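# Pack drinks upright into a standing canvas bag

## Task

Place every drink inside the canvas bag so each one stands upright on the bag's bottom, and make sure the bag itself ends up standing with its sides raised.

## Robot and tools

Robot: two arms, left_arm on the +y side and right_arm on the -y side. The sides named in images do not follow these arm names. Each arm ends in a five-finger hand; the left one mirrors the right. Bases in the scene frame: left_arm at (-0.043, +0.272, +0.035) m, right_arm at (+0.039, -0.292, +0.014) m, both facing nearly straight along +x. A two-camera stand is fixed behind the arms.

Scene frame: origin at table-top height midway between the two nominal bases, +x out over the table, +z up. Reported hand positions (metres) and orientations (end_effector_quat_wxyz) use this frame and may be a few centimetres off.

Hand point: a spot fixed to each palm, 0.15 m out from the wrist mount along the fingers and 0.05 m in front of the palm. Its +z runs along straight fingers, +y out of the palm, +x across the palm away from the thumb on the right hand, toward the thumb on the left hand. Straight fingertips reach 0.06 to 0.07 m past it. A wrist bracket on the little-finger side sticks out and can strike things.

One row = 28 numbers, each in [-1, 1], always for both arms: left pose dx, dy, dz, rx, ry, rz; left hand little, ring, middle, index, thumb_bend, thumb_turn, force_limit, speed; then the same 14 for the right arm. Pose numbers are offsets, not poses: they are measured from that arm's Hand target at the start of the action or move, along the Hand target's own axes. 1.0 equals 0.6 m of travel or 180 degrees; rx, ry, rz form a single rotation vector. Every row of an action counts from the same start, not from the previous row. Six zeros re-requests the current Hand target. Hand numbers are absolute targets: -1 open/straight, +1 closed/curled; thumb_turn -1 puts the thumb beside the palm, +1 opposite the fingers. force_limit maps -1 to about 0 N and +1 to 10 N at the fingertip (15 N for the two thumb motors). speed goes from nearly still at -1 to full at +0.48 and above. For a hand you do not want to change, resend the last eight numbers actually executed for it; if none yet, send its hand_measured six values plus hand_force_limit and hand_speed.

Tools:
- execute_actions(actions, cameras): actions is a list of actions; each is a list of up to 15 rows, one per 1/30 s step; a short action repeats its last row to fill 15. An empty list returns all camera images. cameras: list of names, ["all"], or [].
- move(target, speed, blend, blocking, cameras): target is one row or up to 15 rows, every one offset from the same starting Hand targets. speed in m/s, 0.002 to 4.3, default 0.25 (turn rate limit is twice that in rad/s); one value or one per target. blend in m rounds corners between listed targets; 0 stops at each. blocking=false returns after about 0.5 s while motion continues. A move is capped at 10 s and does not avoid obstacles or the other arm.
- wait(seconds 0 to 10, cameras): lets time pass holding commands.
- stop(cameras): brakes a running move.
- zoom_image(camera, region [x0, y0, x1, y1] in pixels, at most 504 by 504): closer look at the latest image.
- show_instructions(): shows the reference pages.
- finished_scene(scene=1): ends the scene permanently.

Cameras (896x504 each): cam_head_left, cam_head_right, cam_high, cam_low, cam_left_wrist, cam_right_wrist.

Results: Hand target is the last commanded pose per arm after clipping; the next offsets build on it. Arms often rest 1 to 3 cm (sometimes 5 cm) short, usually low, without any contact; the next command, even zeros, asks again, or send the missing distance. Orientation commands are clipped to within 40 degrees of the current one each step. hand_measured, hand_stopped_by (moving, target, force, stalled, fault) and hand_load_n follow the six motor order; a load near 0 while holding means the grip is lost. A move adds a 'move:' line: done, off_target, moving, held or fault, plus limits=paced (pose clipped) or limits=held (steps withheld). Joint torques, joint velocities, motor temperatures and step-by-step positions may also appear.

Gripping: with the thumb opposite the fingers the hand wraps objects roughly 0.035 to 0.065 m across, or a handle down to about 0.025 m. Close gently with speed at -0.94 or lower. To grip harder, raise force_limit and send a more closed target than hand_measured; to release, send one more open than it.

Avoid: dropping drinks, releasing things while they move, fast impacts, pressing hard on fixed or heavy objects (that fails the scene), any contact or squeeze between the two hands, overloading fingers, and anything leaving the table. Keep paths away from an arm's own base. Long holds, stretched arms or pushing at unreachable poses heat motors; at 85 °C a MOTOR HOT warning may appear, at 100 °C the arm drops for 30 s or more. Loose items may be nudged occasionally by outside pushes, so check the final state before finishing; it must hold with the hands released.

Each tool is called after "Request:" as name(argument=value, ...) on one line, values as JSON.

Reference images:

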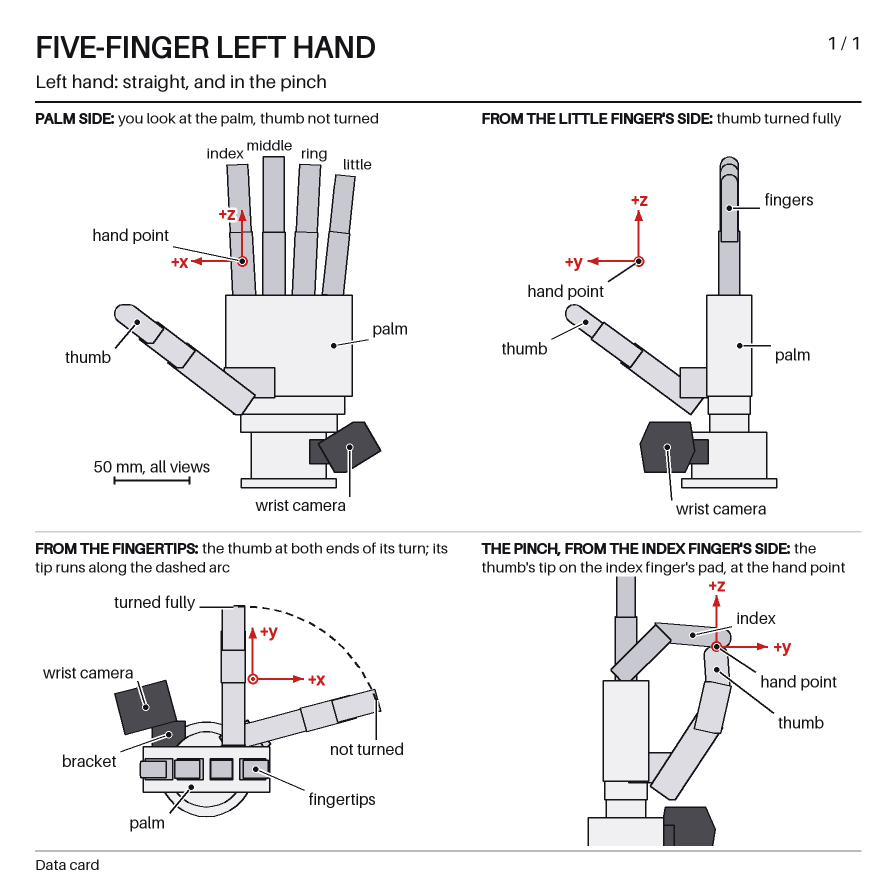

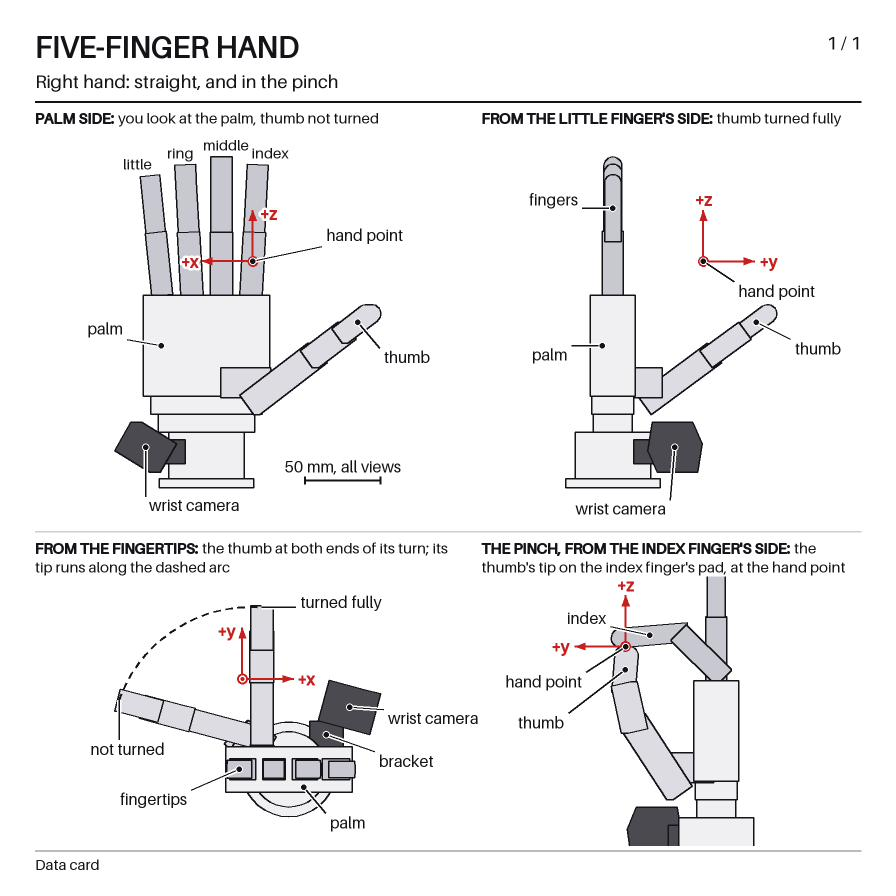

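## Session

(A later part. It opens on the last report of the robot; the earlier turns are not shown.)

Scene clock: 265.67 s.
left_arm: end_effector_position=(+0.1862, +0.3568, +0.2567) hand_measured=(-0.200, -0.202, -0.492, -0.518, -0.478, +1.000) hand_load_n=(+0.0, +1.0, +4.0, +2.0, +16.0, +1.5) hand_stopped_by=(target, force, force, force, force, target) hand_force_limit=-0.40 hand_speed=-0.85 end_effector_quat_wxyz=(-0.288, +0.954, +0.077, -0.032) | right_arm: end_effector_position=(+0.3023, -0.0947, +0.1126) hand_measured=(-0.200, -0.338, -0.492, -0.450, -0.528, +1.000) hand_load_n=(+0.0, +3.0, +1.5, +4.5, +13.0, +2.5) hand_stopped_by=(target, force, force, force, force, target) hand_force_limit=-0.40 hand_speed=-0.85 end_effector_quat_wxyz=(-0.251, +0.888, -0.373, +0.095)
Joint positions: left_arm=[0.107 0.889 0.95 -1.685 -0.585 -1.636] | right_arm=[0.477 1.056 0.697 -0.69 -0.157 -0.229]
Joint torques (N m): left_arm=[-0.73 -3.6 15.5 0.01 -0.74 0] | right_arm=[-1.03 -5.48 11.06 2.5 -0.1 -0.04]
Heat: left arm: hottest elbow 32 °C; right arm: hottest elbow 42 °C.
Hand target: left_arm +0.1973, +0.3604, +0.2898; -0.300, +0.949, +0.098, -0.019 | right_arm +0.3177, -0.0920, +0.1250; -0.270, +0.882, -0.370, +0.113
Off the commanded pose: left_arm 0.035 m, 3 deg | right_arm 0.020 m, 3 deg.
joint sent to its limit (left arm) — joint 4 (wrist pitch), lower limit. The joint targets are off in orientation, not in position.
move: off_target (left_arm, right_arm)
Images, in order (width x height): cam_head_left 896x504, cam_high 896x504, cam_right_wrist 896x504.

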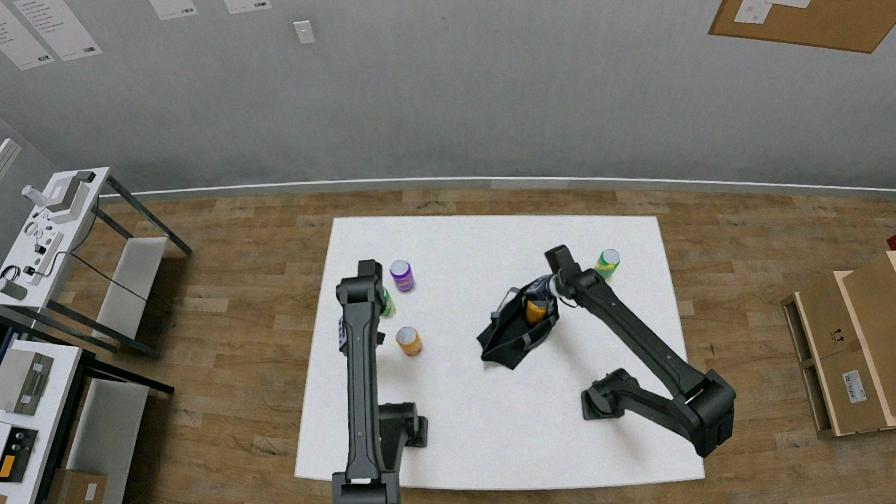

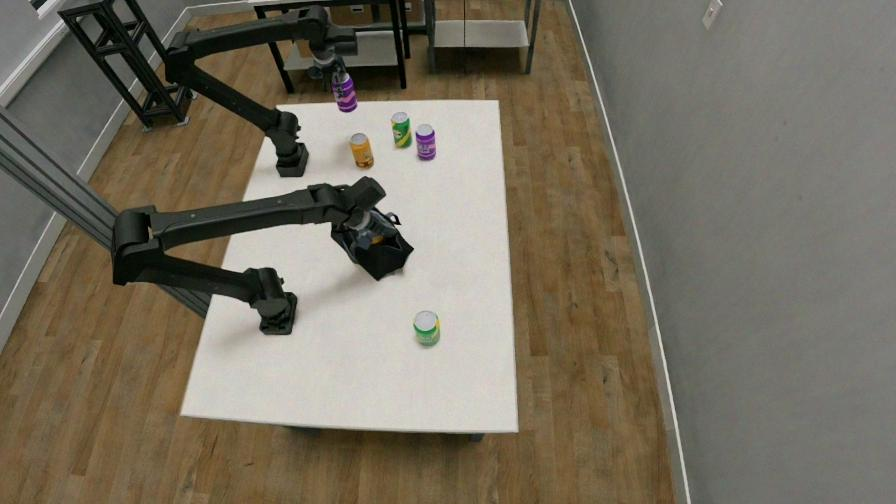

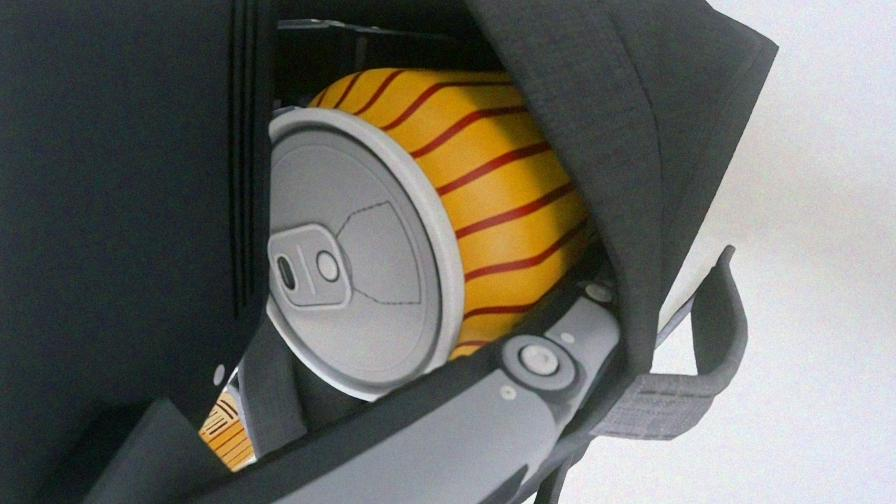

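Request:
move(target=[0, 0, 0, 0, 0, 0, -0.2, -0.2, -0.2, -0.2, 0.3, 1, -0.4, -0.85, 0.0172, 0.0467, 0.0468, 0.0167, 0, 0, -0.2, -0.2, -0.2, -0.2, 0.3, 1, -0.4, -0.85], speed=0.06, cameras=["cam_head_left", "cam_right_wrist"])

Scene clock: 269.70 s.
left_arm: end_effector_position=(+0.1862, +0.3568, +0.2567) hand_measured=(-0.200, -0.202, -0.492, -0.518, -0.478, +1.000) hand_load_n=(+0.0, +2.0, +4.0, +2.5, +16.0, +2.0) hand_stopped_by=(target, force, force, force, force, target) hand_force_limit=-0.40 hand_speed=-0.85 end_effector_quat_wxyz=(-0.288, +0.954, +0.077, -0.032) | right_arm: end_effector_position=(+0.3100, -0.1010, +0.0847) hand_measured=(-0.200, -0.338, -0.492, -0.450, -0.528, +1.000) hand_load_n=(+0.5, +2.0, +1.5, +3.5, +13.5, +3.0) hand_stopped_by=(target, force, force, force, force, target) hand_force_limit=-0.40 hand_speed=-0.85 end_effector_quat_wxyz=(-0.286, +0.878, -0.368, +0.109)
Joint positions: left_arm=[0.107 0.889 0.95 -1.685 -0.585 -1.636] | right_arm=[0.428 1.056 0.596 -0.518 -0.204 -0.26]
Joint torques (N m): left_arm=[-0.73 -3.66 15.49 -0.02 -0.74 0] | right_arm=[-1.44 -4.48 9.11 2.43 0.03 -0.13]
Heat: left arm: hottest elbow 32 °C; right arm: hottest elbow 42 °C.
Hand target: left_arm +0.1973, +0.3604, +0.2898; -0.300, +0.949, +0.098, -0.019 | right_arm +0.3195, -0.1046, +0.0858; -0.293, +0.874, -0.367, +0.122
Off the commanded pose: left_arm 0.035 m, 3 deg | right_arm 0.010 m, 2 deg.
joint sent to its limit (left arm) — joint 4 (wrist pitch), lower limit. The joint targets are off in orientation, not in position.
move: off_target (left_arm)
Images, in order (width x height): cam_head_left 896x504, cam_right_wrist 896x504.

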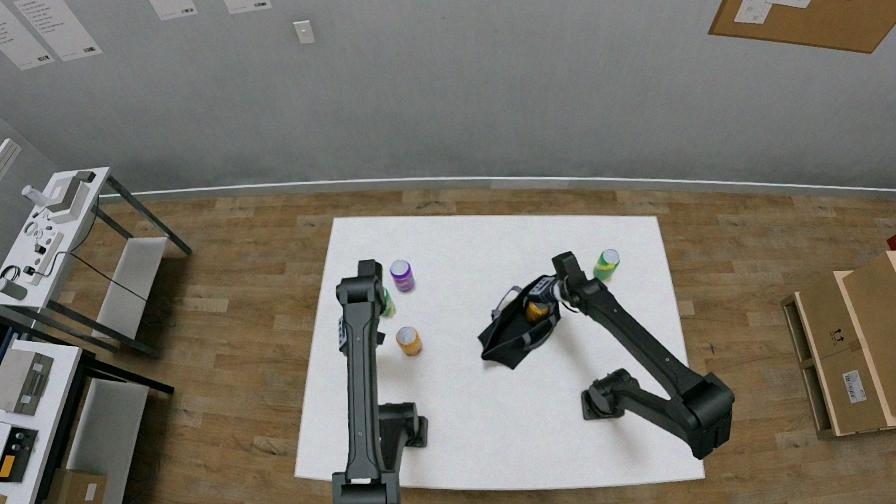

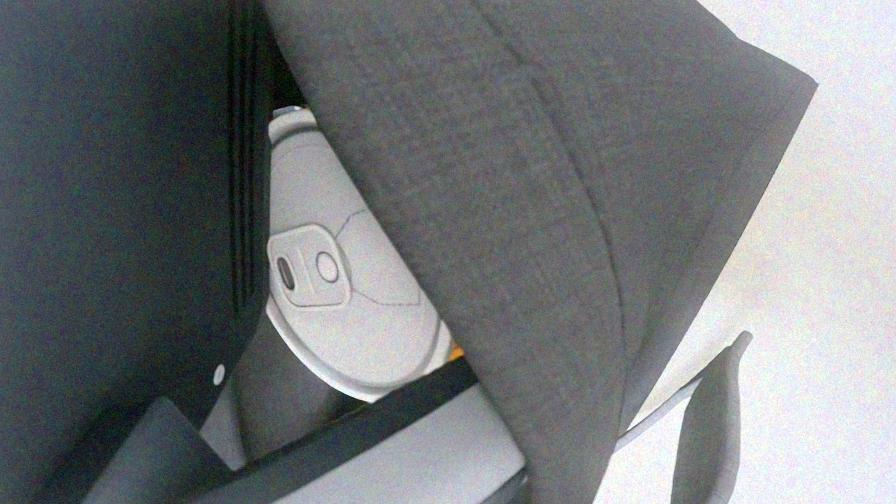

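Request:
move(target=[0, 0, 0, 0, 0, 0, -0.2, -0.2, -0.2, -0.2, 0.3, 1, -0.4, -0.85, 0, 0.0112, 0.0166, -0.0089, 0, 0, -0.2, -0.2, -0.2, -0.2, 0.3, 1, -0.4, -0.85], speed=0.04, cameras=["cam_head_left", "cam_high", "cam_low"])

Scene clock: 271.03 s.
left_arm: end_effector_position=(+0.1862, +0.3568, +0.2567) hand_measured=(-0.200, -0.202, -0.492, -0.518, -0.478, +1.000) hand_load_n=(+0.0, +1.5, +4.5, +2.0, +16.0, +1.5) hand_stopped_by=(target, force, force, force, force, target) hand_force_limit=-0.40 hand_speed=-0.85 end_effector_quat_wxyz=(-0.288, +0.954, +0.077, -0.032) | right_arm: end_effector_position=(+0.3136, -0.1001, +0.0841) hand_measured=(-0.200, -0.338, -0.492, -0.450, -0.528, +1.000) hand_load_n=(+0.0, +2.0, +1.0, +3.5, +13.5, +3.0) hand_stopped_by=(target, force, force, force, force, target) hand_force_limit=-0.40 hand_speed=-0.85 end_effector_quat_wxyz=(-0.289, +0.877, -0.368, +0.114)
Joint positions: left_arm=[0.107 0.889 0.95 -1.685 -0.585 -1.636] | right_arm=[0.428 1.061 0.596 -0.502 -0.2 -0.26]
Joint torques (N m): left_arm=[-0.67 -3.66 15.5 0.01 -0.74 0] | right_arm=[-0.62 -2.08 9.06 2.69 0.25 -0.11]
Heat: left arm: hottest elbow 32 °C; right arm: hottest elbow 42 °C.
Hand target: left_arm +0.1973, +0.3604, +0.2898; -0.300, +0.949, +0.098, -0.019 | right_arm +0.3201, -0.1041, +0.0740; -0.281, +0.878, -0.368, +0.117
Off the commanded pose: left_arm 0.035 m, 3 deg | right_arm 0.013 m, 1 deg.
joint sent to its limit (left arm) — joint 4 (wrist pitch), lower limit. The joint targets are off in orientation, not in position.
move: off_target (left_arm, right_arm)
Images, in order (width x height): cam_head_left 896x504, cam_high 896x504, cam_low 896x504.

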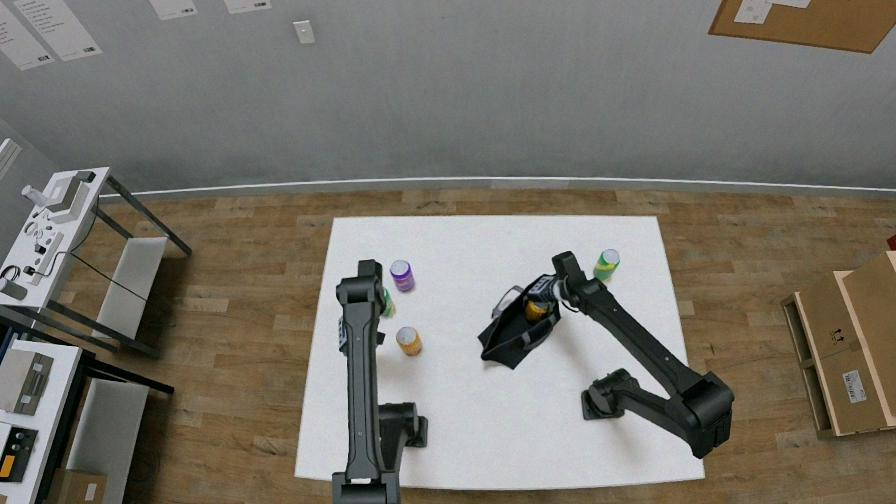

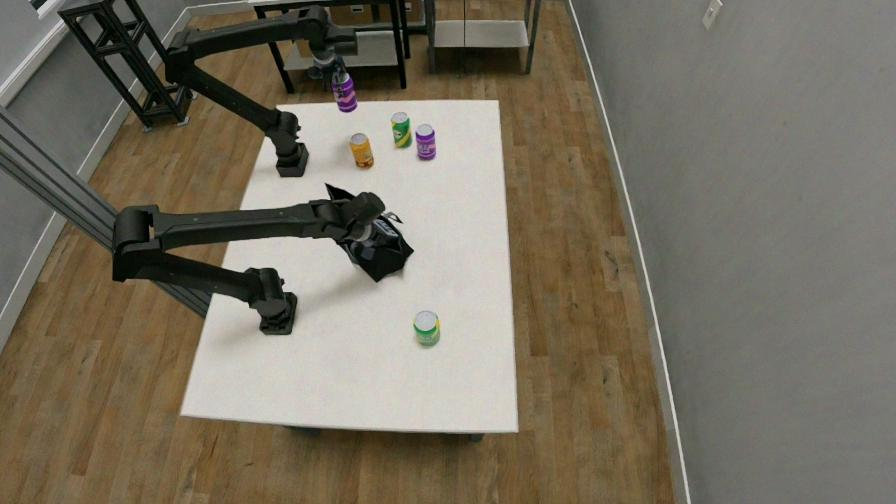

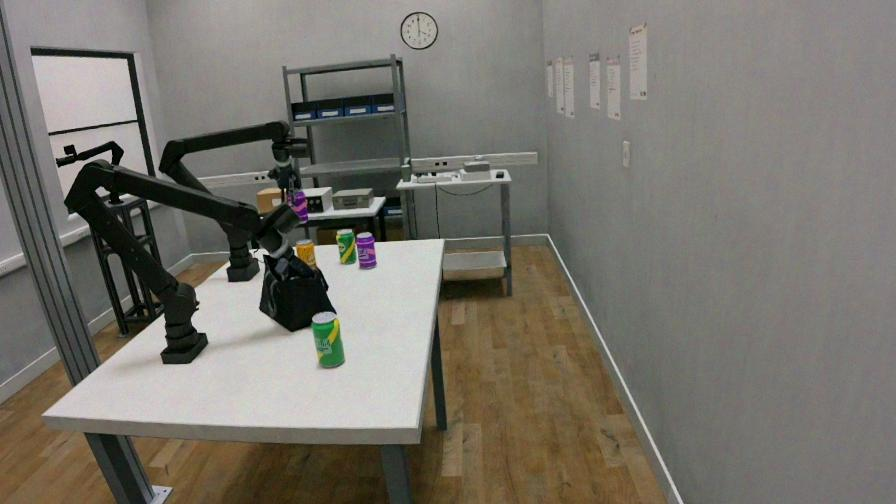

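Request:
move(target=[[0, 0, 0, 0, 0, 0, -0.2, -0.2, -0.2, -0.2, 0.3, 1, -0.4, -0.85, 0, -0.0075, -0.0111, 0, 0, 0, -0.6, -0.6, -0.6, -0.6, -1, 1, -0.4, -0.5], [0, 0, 0, 0, 0, 0, -0.2, -0.2, -0.2, -0.2, 0.3, 1, -0.4, -0.85, 0, -0.0195, -0.011, 0, 0, 0, -0.6, -0.6, -0.6, -0.6, -1, 1, -0.4, -0.5]], speed=0.06, cameras=["cam_head_left", "cam_right_wrist"])

Scene clock: 274.80 s.
left_arm: end_effector_position=(+0.1862, +0.3568, +0.2567) hand_measured=(-0.200, -0.202, -0.492, -0.518, -0.478, +1.000) hand_load_n=(+0.0, +1.5, +4.5, +2.0, +16.0, +1.5) hand_stopped_by=(target, force, force, force, force, target) hand_force_limit=-0.40 hand_speed=-0.85 end_effector_quat_wxyz=(-0.288, +0.954, +0.077, -0.032) | right_arm: end_effector_position=(+0.3151, -0.0994, +0.0833) hand_measured=(-0.600, -0.600, -0.600, -0.600, -0.998, +1.000) hand_load_n=(-1.0, +0.0, +0.0, +0.0, -2.5, +0.5) hand_stopped_by=(target, target, target, target, target, target) hand_force_limit=-0.40 hand_speed=-0.50 end_effector_quat_wxyz=(-0.289, +0.876, -0.368, +0.115)
Joint positions: left_arm=[0.107 0.889 0.95 -1.685 -0.585 -1.636] | right_arm=[0.428 1.067 0.596 -0.495 -0.2 -0.26]
Joint torques (N m): left_arm=[-0.73 -3.72 15.5 0.01 -0.74 0] | right_arm=[-0.38 -2.43 11.67 0.79 0.4 -0.04]
Heat: left arm: hottest elbow 33 °C; right arm: hottest elbow 41 °C.
Hand target: left_arm +0.1973, +0.3604, +0.2898; -0.300, +0.949, +0.098, -0.019 | right_arm +0.3242, -0.1001, +0.0862; -0.281, +0.878, -0.368, +0.117
Off the commanded pose: left_arm 0.035 m, 3 deg | right_arm 0.010 m, 1 deg.
joint sent to its limit (left arm) — joint 4 (wrist pitch), lower limit. The joint targets are off in orientation, not in position.
move: off_target (left_arm)
Images, in order (width x height): cam_head_left 896x504, cam_right_wrist 896x504.

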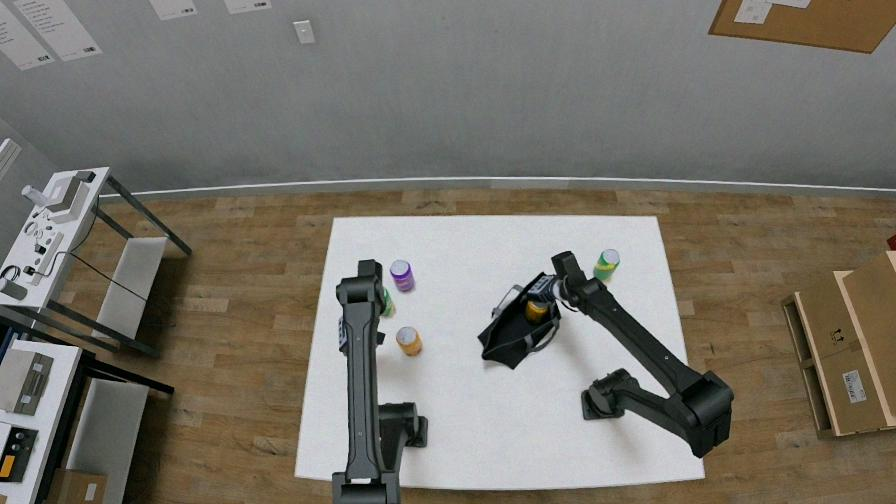

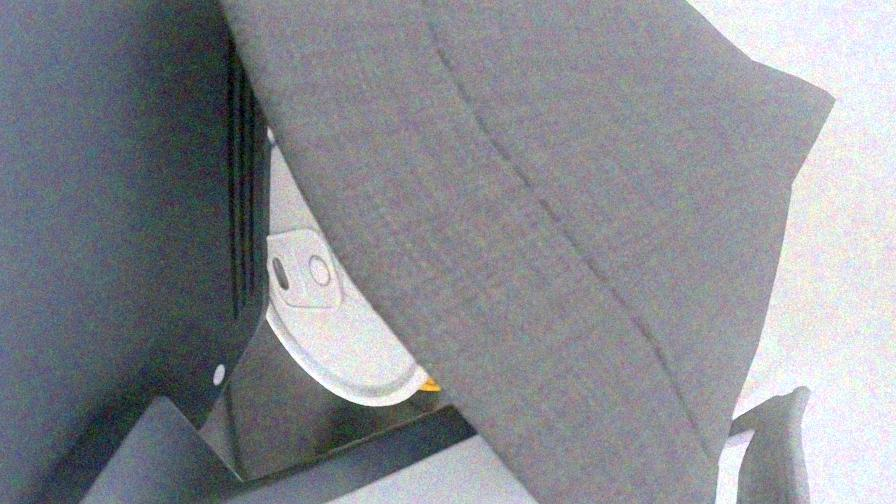

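Request:
move(target=[[0, 0, 0, 0, 0, 0, -0.2, -0.2, -0.2, -0.2, 0.3, 1, -0.4, -0.85, 0, -0.0447, -0.0303, 0, 0, 0, -0.6, -0.6, -0.6, -0.6, -1, 1, -0.4, -0.5], [0, 0, 0, 0, 0, 0, -0.2, -0.2, -0.2, -0.2, 0.3, 1, -0.4, -0.85, 0, -0.1325, -0.1518, 0, 0, 0, -0.6, -0.6, -0.6, -0.6, -1, 1, -0.4, -0.5]], speed=0.08, blend=0.01, cameras=["cam_head_left", "cam_high", "cam_right_wrist"])

Scene clock: 277.90 s.
left_arm: end_effector_position=(+0.1862, +0.3568, +0.2567) hand_measured=(-0.200, -0.202, -0.492, -0.518, -0.478, +1.000) hand_load_n=(+0.0, +1.5, +4.5, +2.5, +16.0, +2.0) hand_stopped_by=(target, force, force, force, force, target) hand_force_limit=-0.40 hand_speed=-0.85 end_effector_quat_wxyz=(-0.288, +0.954, +0.077, -0.032) | right_arm: end_effector_position=(+0.3170, -0.1018, +0.1744) hand_measured=(-0.600, -0.600, -0.600, -0.600, -0.998, +1.000) hand_load_n=(-0.5, +0.0, +0.0, +0.0, +0.0, +0.0) hand_stopped_by=(target, target, target, target, target, target) hand_force_limit=-0.40 hand_speed=-0.50 end_effector_quat_wxyz=(-0.257, +0.884, -0.378, +0.097)
Joint positions: left_arm=[0.107 0.889 0.95 -1.685 -0.585 -1.636] | right_arm=[0.428 1.025 0.842 -0.86 -0.183 -0.258]
Joint torques (N m): left_arm=[-0.73 -3.6 15.5 -0.01 -0.74 0] | right_arm=[1.03 -6.3 15.31 1.07 0.02 0.04]
Heat: left arm: hottest elbow 33 °C; right arm: hottest elbow 42 °C.
Hand target: left_arm +0.1973, +0.3604, +0.2898; -0.300, +0.949, +0.098, -0.019 | right_arm +0.3327, -0.0919, +0.2063; -0.281, +0.878, -0.368, +0.117
Off the commanded pose: left_arm 0.035 m, 3 deg | right_arm 0.037 m, 4 deg.
joint sent to its limit (left arm) — joint 4 (wrist pitch), lower limit. The joint targets are off in orientation, not in position.
move: off_target (left_arm, right_arm)
Images, in order (width x height): cam_head_left 896x504, cam_high 896x504, cam_right_wrist 896x504.

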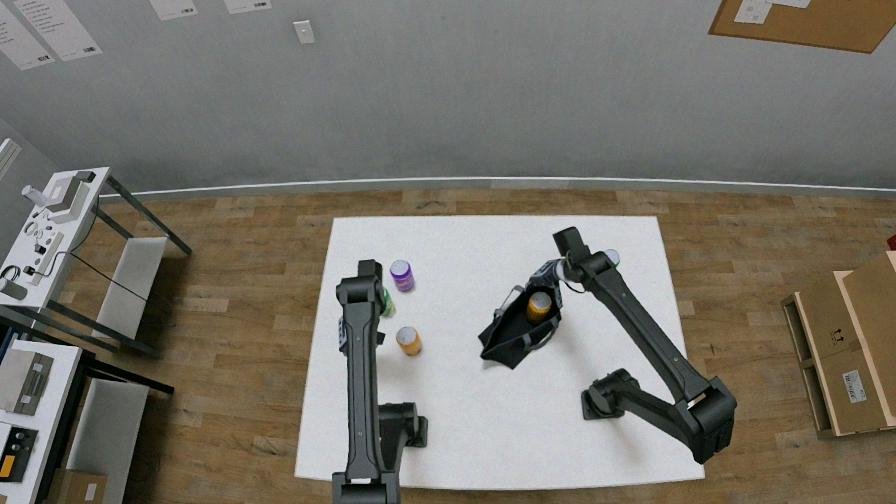

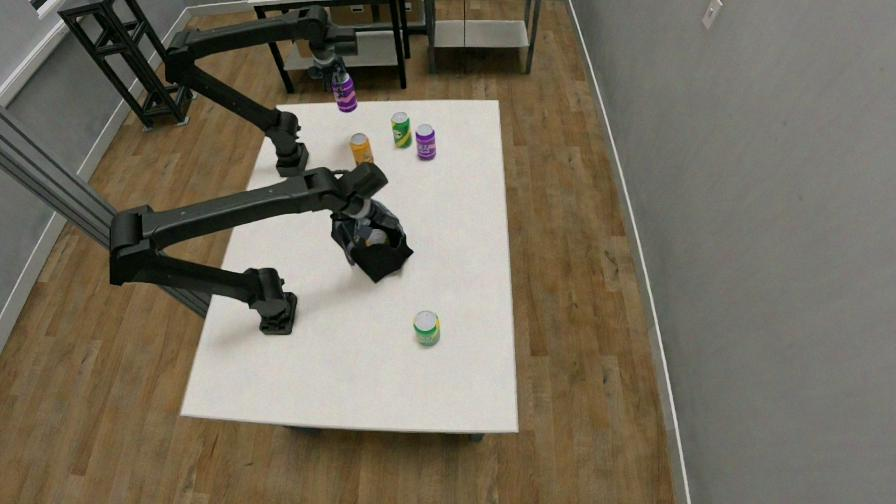

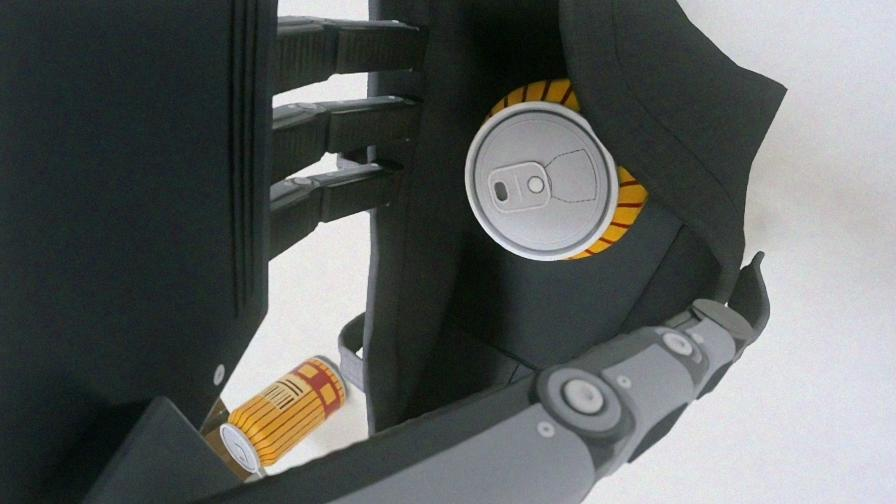

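Request:
move(target=[[0, 0, 0, 0, 0, 0, -0.2, -0.2, -0.2, -0.2, 0.3, 1, -0.4, -0.85, 0, -0.1198, -0.1684, 0, 0, 0, -0.6, -0.6, -0.6, -0.6, -1, 1, -0.4, -0.5], [0.0323, 0.2647, -0.2593, 0, 0.177, 0.2625, -0.2, -0.2, -0.2, -0.2, 0.3, 1, -0.4, -0.85, 0.4333, 0.0547, -0.1077, -0.0078, 0.16, 0.2372, -0.6, -0.6, -0.6, -0.6, -1, 1, -0.4, -0.5]], speed=[0.12, 0.25], blend=0.02, cameras=["all"])

Scene clock: 286.13 s.
left_arm: end_effector_position=(+0.2412, +0.1606, +0.2945) hand_measured=(-0.200, -0.202, -0.492, -0.518, -0.478, +1.000) hand_load_n=(+0.0, +1.0, +4.0, +2.5, +16.0, +1.0) hand_stopped_by=(target, force, force, force, force, target) hand_force_limit=-0.40 hand_speed=-0.85 end_effector_quat_wxyz=(-0.286, +0.878, -0.377, +0.075) | right_arm: end_effector_position=(+0.4590, -0.3166, +0.2345) hand_measured=(-0.600, -0.600, -0.600, -0.600, -0.998, +1.000) hand_load_n=(+0.0, +0.0, +0.0, +0.0, +0.0, +0.0) hand_stopped_by=(target, target, target, target, target, target) hand_force_limit=-0.40 hand_speed=-0.50 end_effector_quat_wxyz=(+0.188, -0.644, +0.713, -0.204)
Joint positions: left_arm=[-0.555 1.036 1.137 -1.595 -0.596 -1.286] | right_arm=[-0.164 1.2 1.124 -0.932 -0.025 -0.028]
Joint torques (N m): left_arm=[-1.73 -4.89 15.99 1.21 -0.75 0.02] | right_arm=[-0.44 -6.95 11.41 2.3 0.16 0.13]
Heat: left arm: hottest elbow 34 °C; right arm: hottest elbow 42 °C.
Hand target: left_arm +0.2588, +0.1491, +0.3266; -0.282, +0.878, -0.369, +0.117 | right_arm +0.4692, -0.3223, +0.2397; +0.195, -0.633, +0.718, -0.213
Off the commanded pose: left_arm 0.039 m, 5 deg | right_arm 0.013 m, 2 deg.
move: off_target (left_arm, right_arm)

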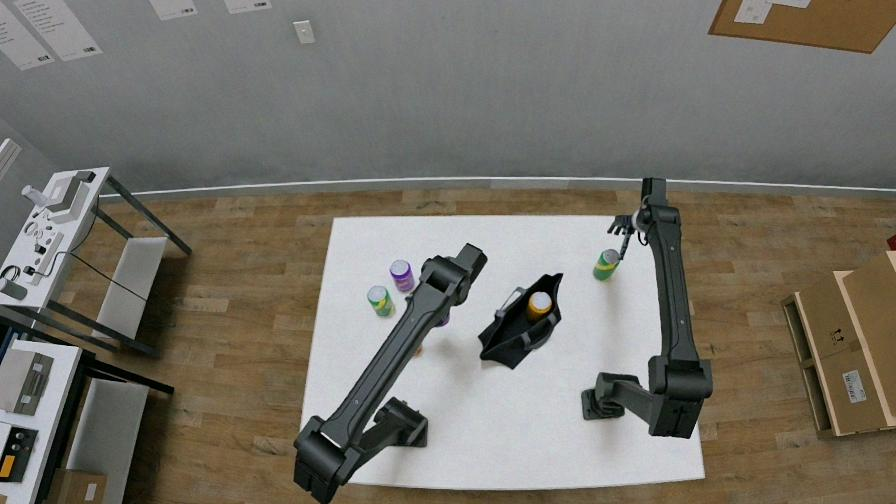

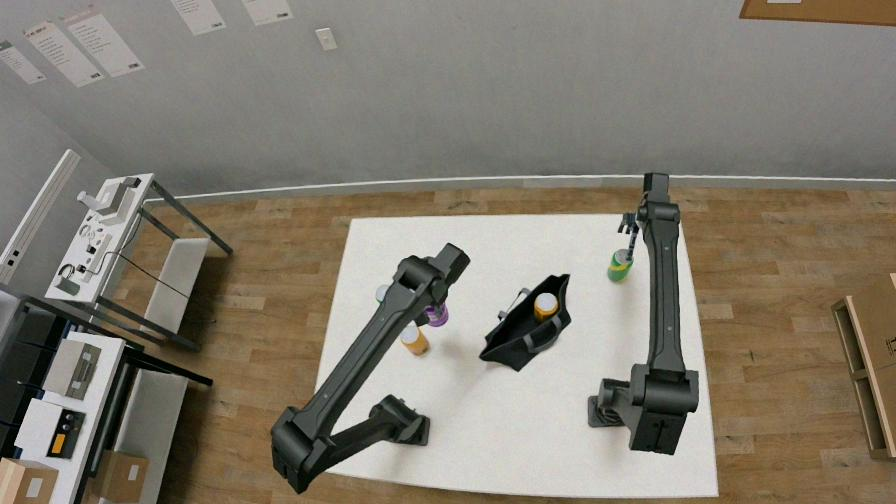

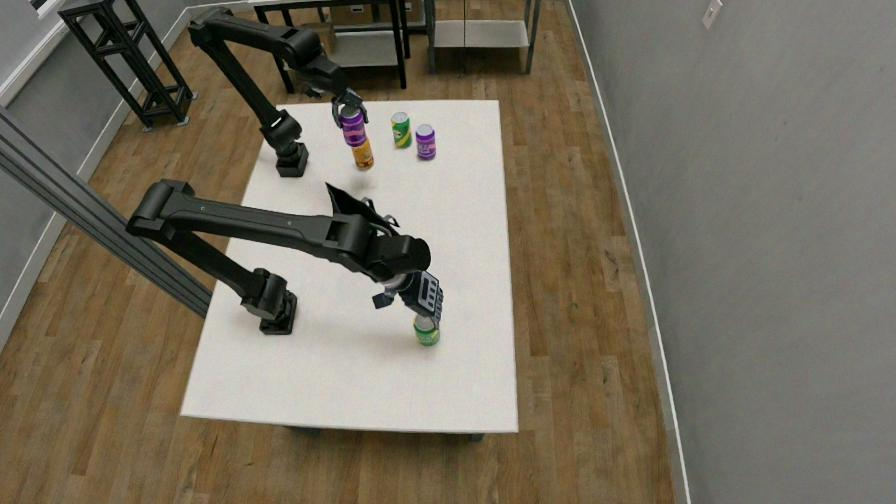

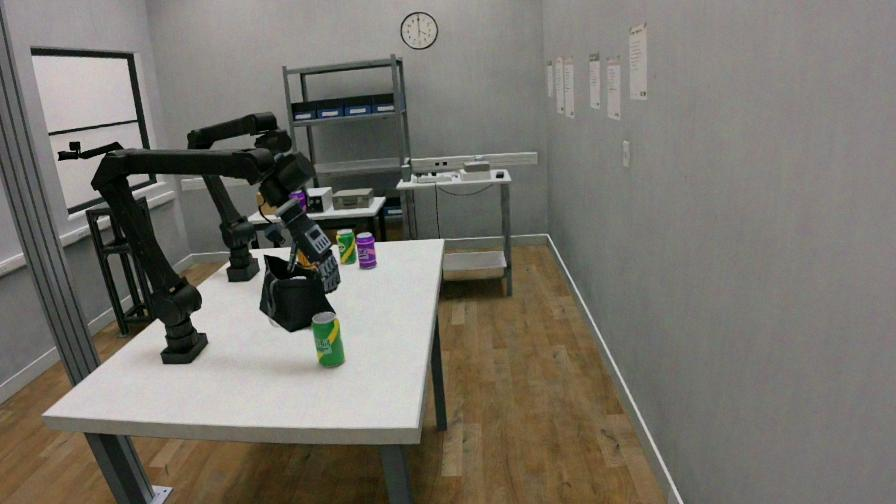

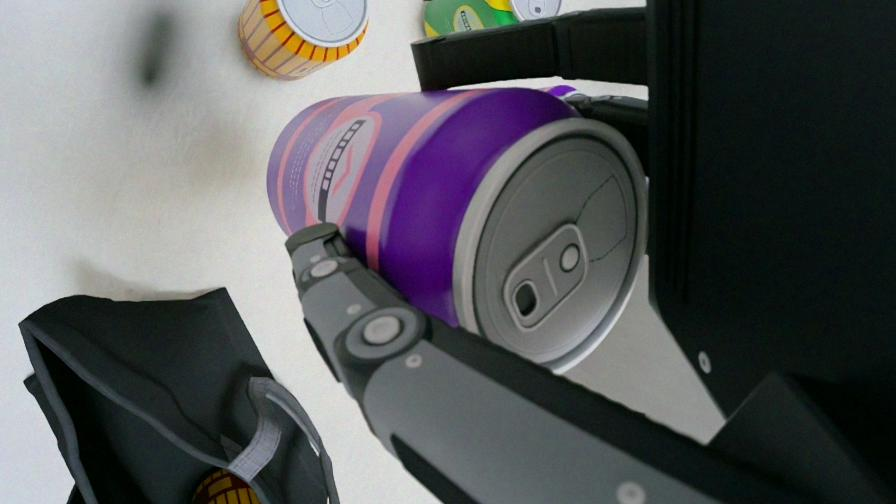

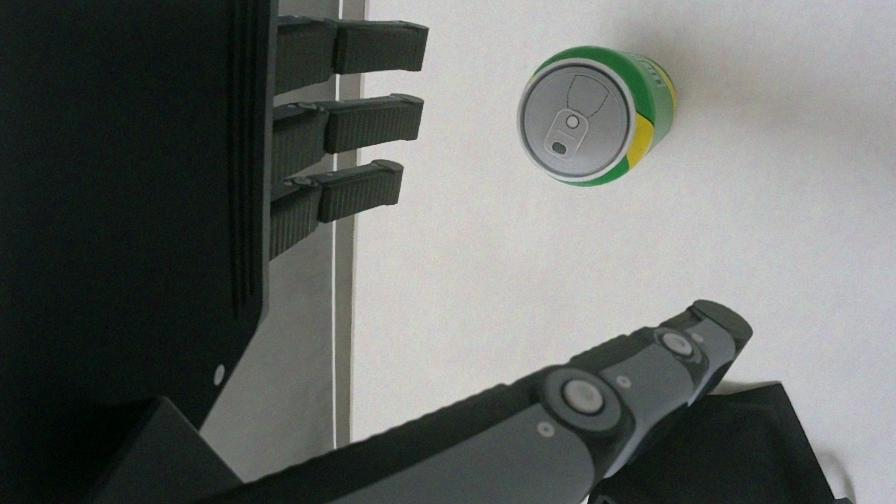

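Request:
zoom_image(camera="cam_head_left", region=[450, 250, 590, 390])

Request:
zoom_image(camera="cam_head_right", region=[450, 250, 590, 390])

Scaled by 3.600.

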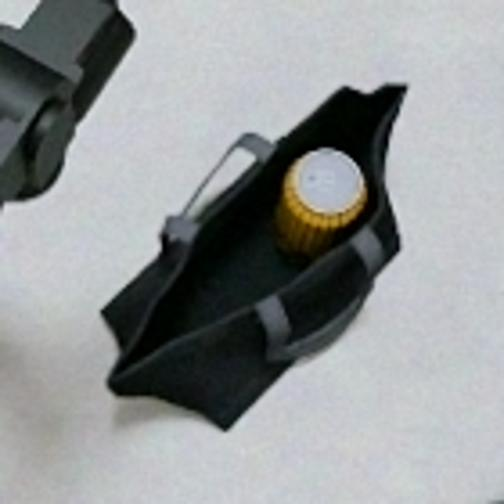

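Scaled by 3.600.

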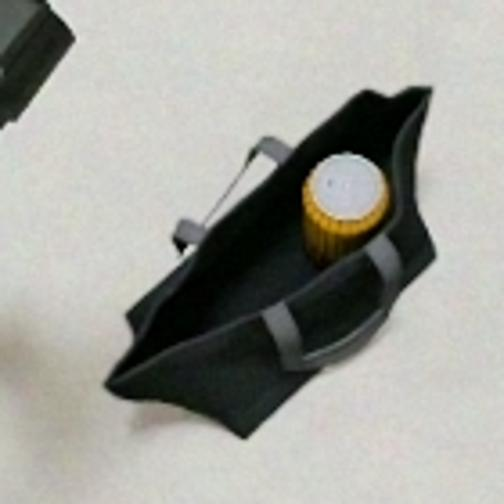

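Request:
zoom_image(camera="cam_head_right", region=[370, 240, 510, 380])

Request:
zoom_image(camera="cam_high", region=[300, 80, 440, 220])

Scaled by 3.600.

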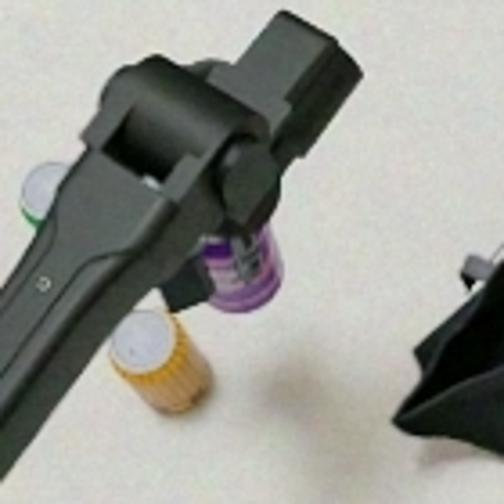

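Scaled by 3.600.

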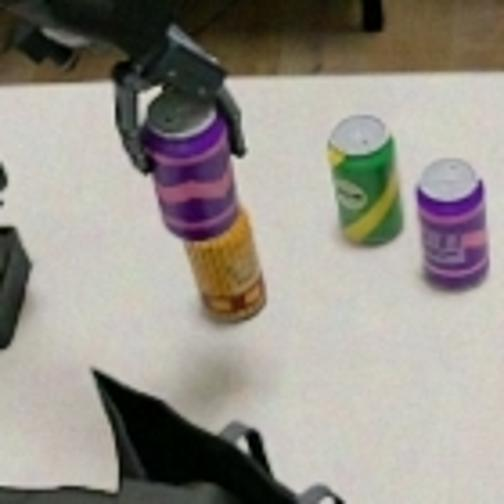

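Request:
move(target=[0.2977, 0.1845, -0.1523, 0, 0, 0, -0.2, -0.2, -0.2, -0.2, 0.3, 1, -0.4, -0.85, 0.0283, 0.0473, 0.1075, 0, 0, 0, -0.6, -0.6, -0.6, -0.6, -1, 1, -0.4, -0.5], speed=0.18, cameras=["all"])

Scene clock: 297.27 s.
left_arm: end_effector_position=(+0.2721, -0.0661, +0.3015) hand_measured=(-0.200, -0.202, -0.492, -0.518, -0.478, +1.000) hand_load_n=(+0.0, +1.0, +4.0, +2.5, +16.0, +1.0) hand_stopped_by=(target, force, force, force, force, target) hand_force_limit=-0.40 hand_speed=-0.85 end_effector_quat_wxyz=(-0.267, +0.869, -0.399, +0.123) | right_arm: end_effector_position=(+0.4742, -0.3321, +0.1723) hand_measured=(-0.600, -0.600, -0.600, -0.600, -0.998, +1.000) hand_load_n=(+0.0, +0.0, +0.0, +0.0, -0.5, +0.0) hand_stopped_by=(target, target, target, target, target, target) hand_force_limit=-0.40 hand_speed=-0.50 end_effector_quat_wxyz=(+0.195, -0.635, +0.718, -0.208)
Joint positions: left_arm=[-0.959 1.483 1.538 -1.688 -0.594 -1.683] | right_arm=[-0.201 1.265 1.009 -0.738 -0.044 -0.039]
Joint torques (N m): left_arm=[-1.55 -12.1 15.58 0.06 -0.87 -0.17] | right_arm=[-0.67 -7.53 10.03 2.15 0 -0.04]
Heat: left arm: hottest elbow 34 °C; right arm: hottest elbow 42 °C.
Hand target: left_arm +0.2816, -0.0787, +0.3362; -0.282, +0.878, -0.369, +0.117 | right_arm +0.4793, -0.3399, +0.1702; +0.195, -0.633, +0.718, -0.213
Off the commanded pose: left_arm 0.038 m, 4 deg | right_arm 0.010 m, 1 deg.
joint sent to its limit (left arm) — joint 4 (wrist pitch), lower limit. The joint targets are off in orientation, not in position.
move: off_target (left_arm)

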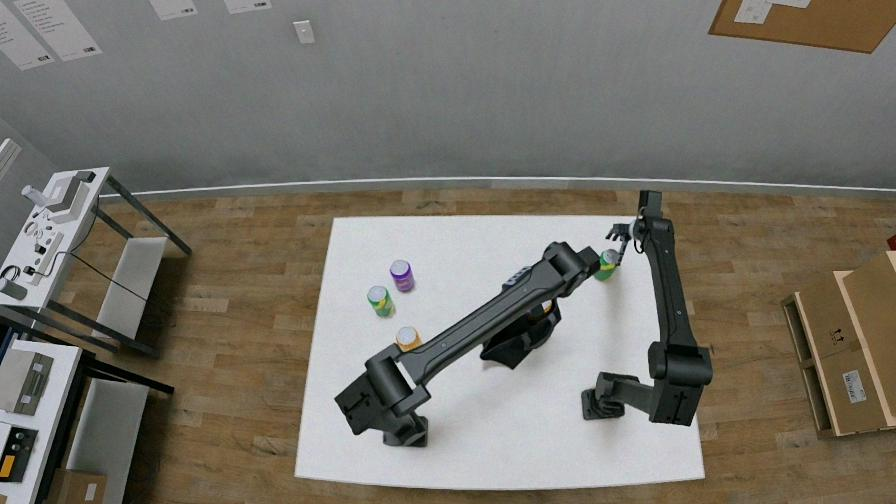

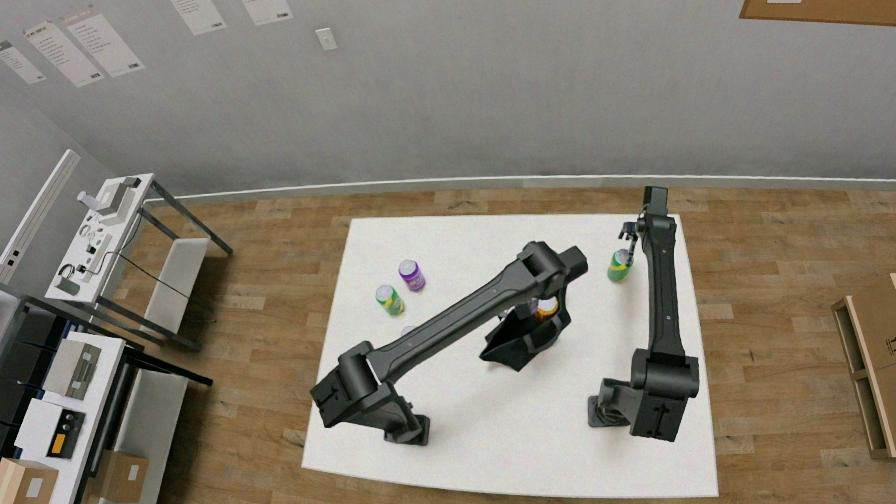

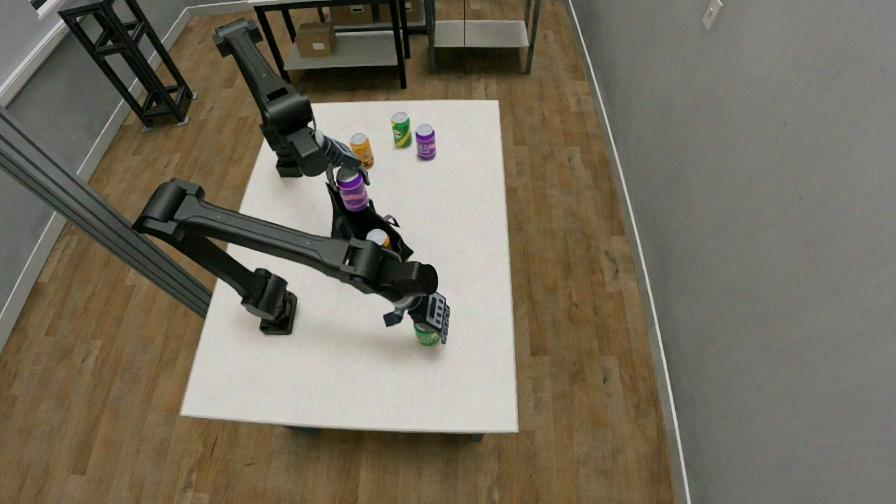

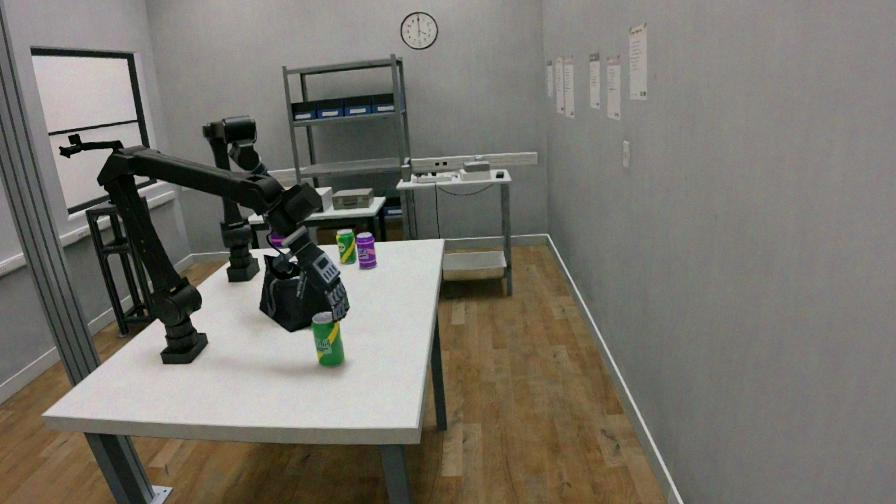

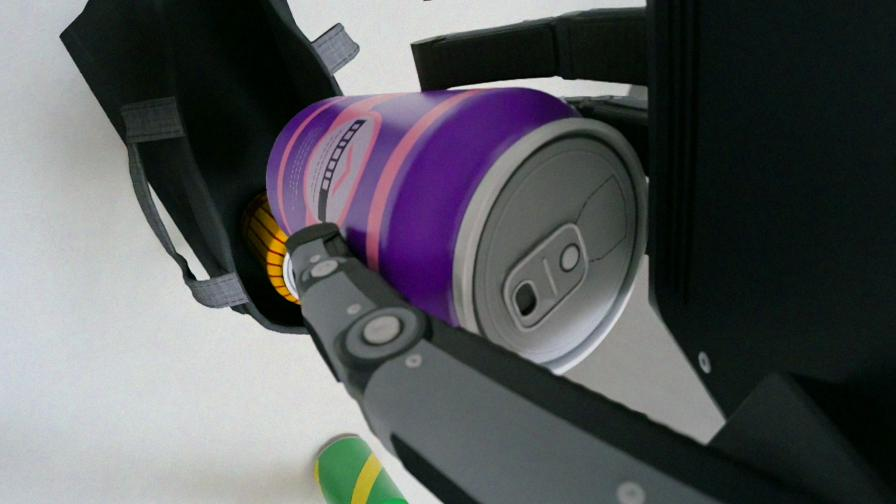

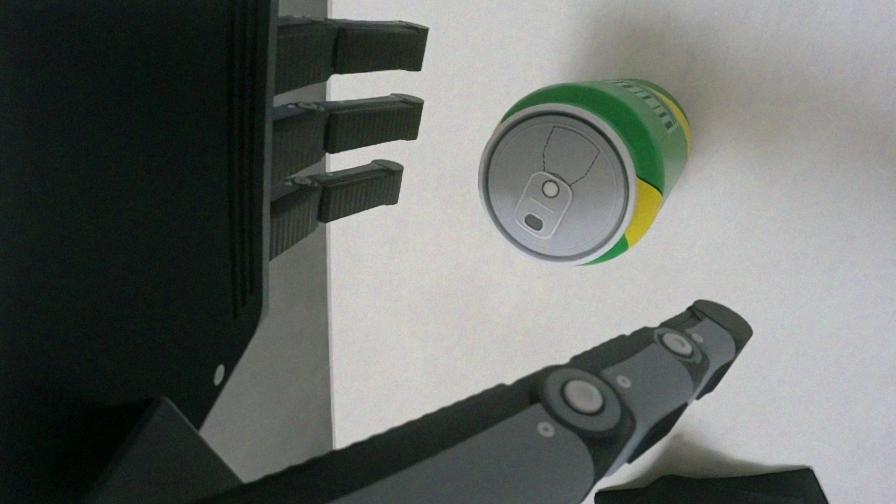

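Request:
zoom_image(camera="cam_head_right", region=[450, 250, 590, 390])

Request:
zoom_image(camera="cam_high", region=[300, 130, 440, 290])

Scaled by 3.600.

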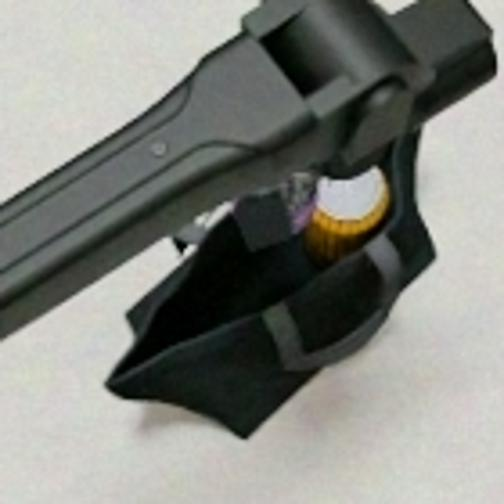

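Scaled by 3.150.

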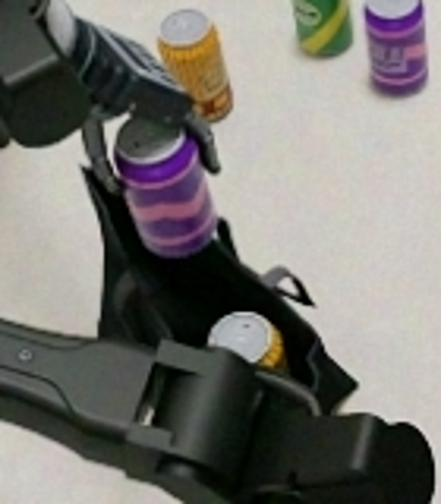

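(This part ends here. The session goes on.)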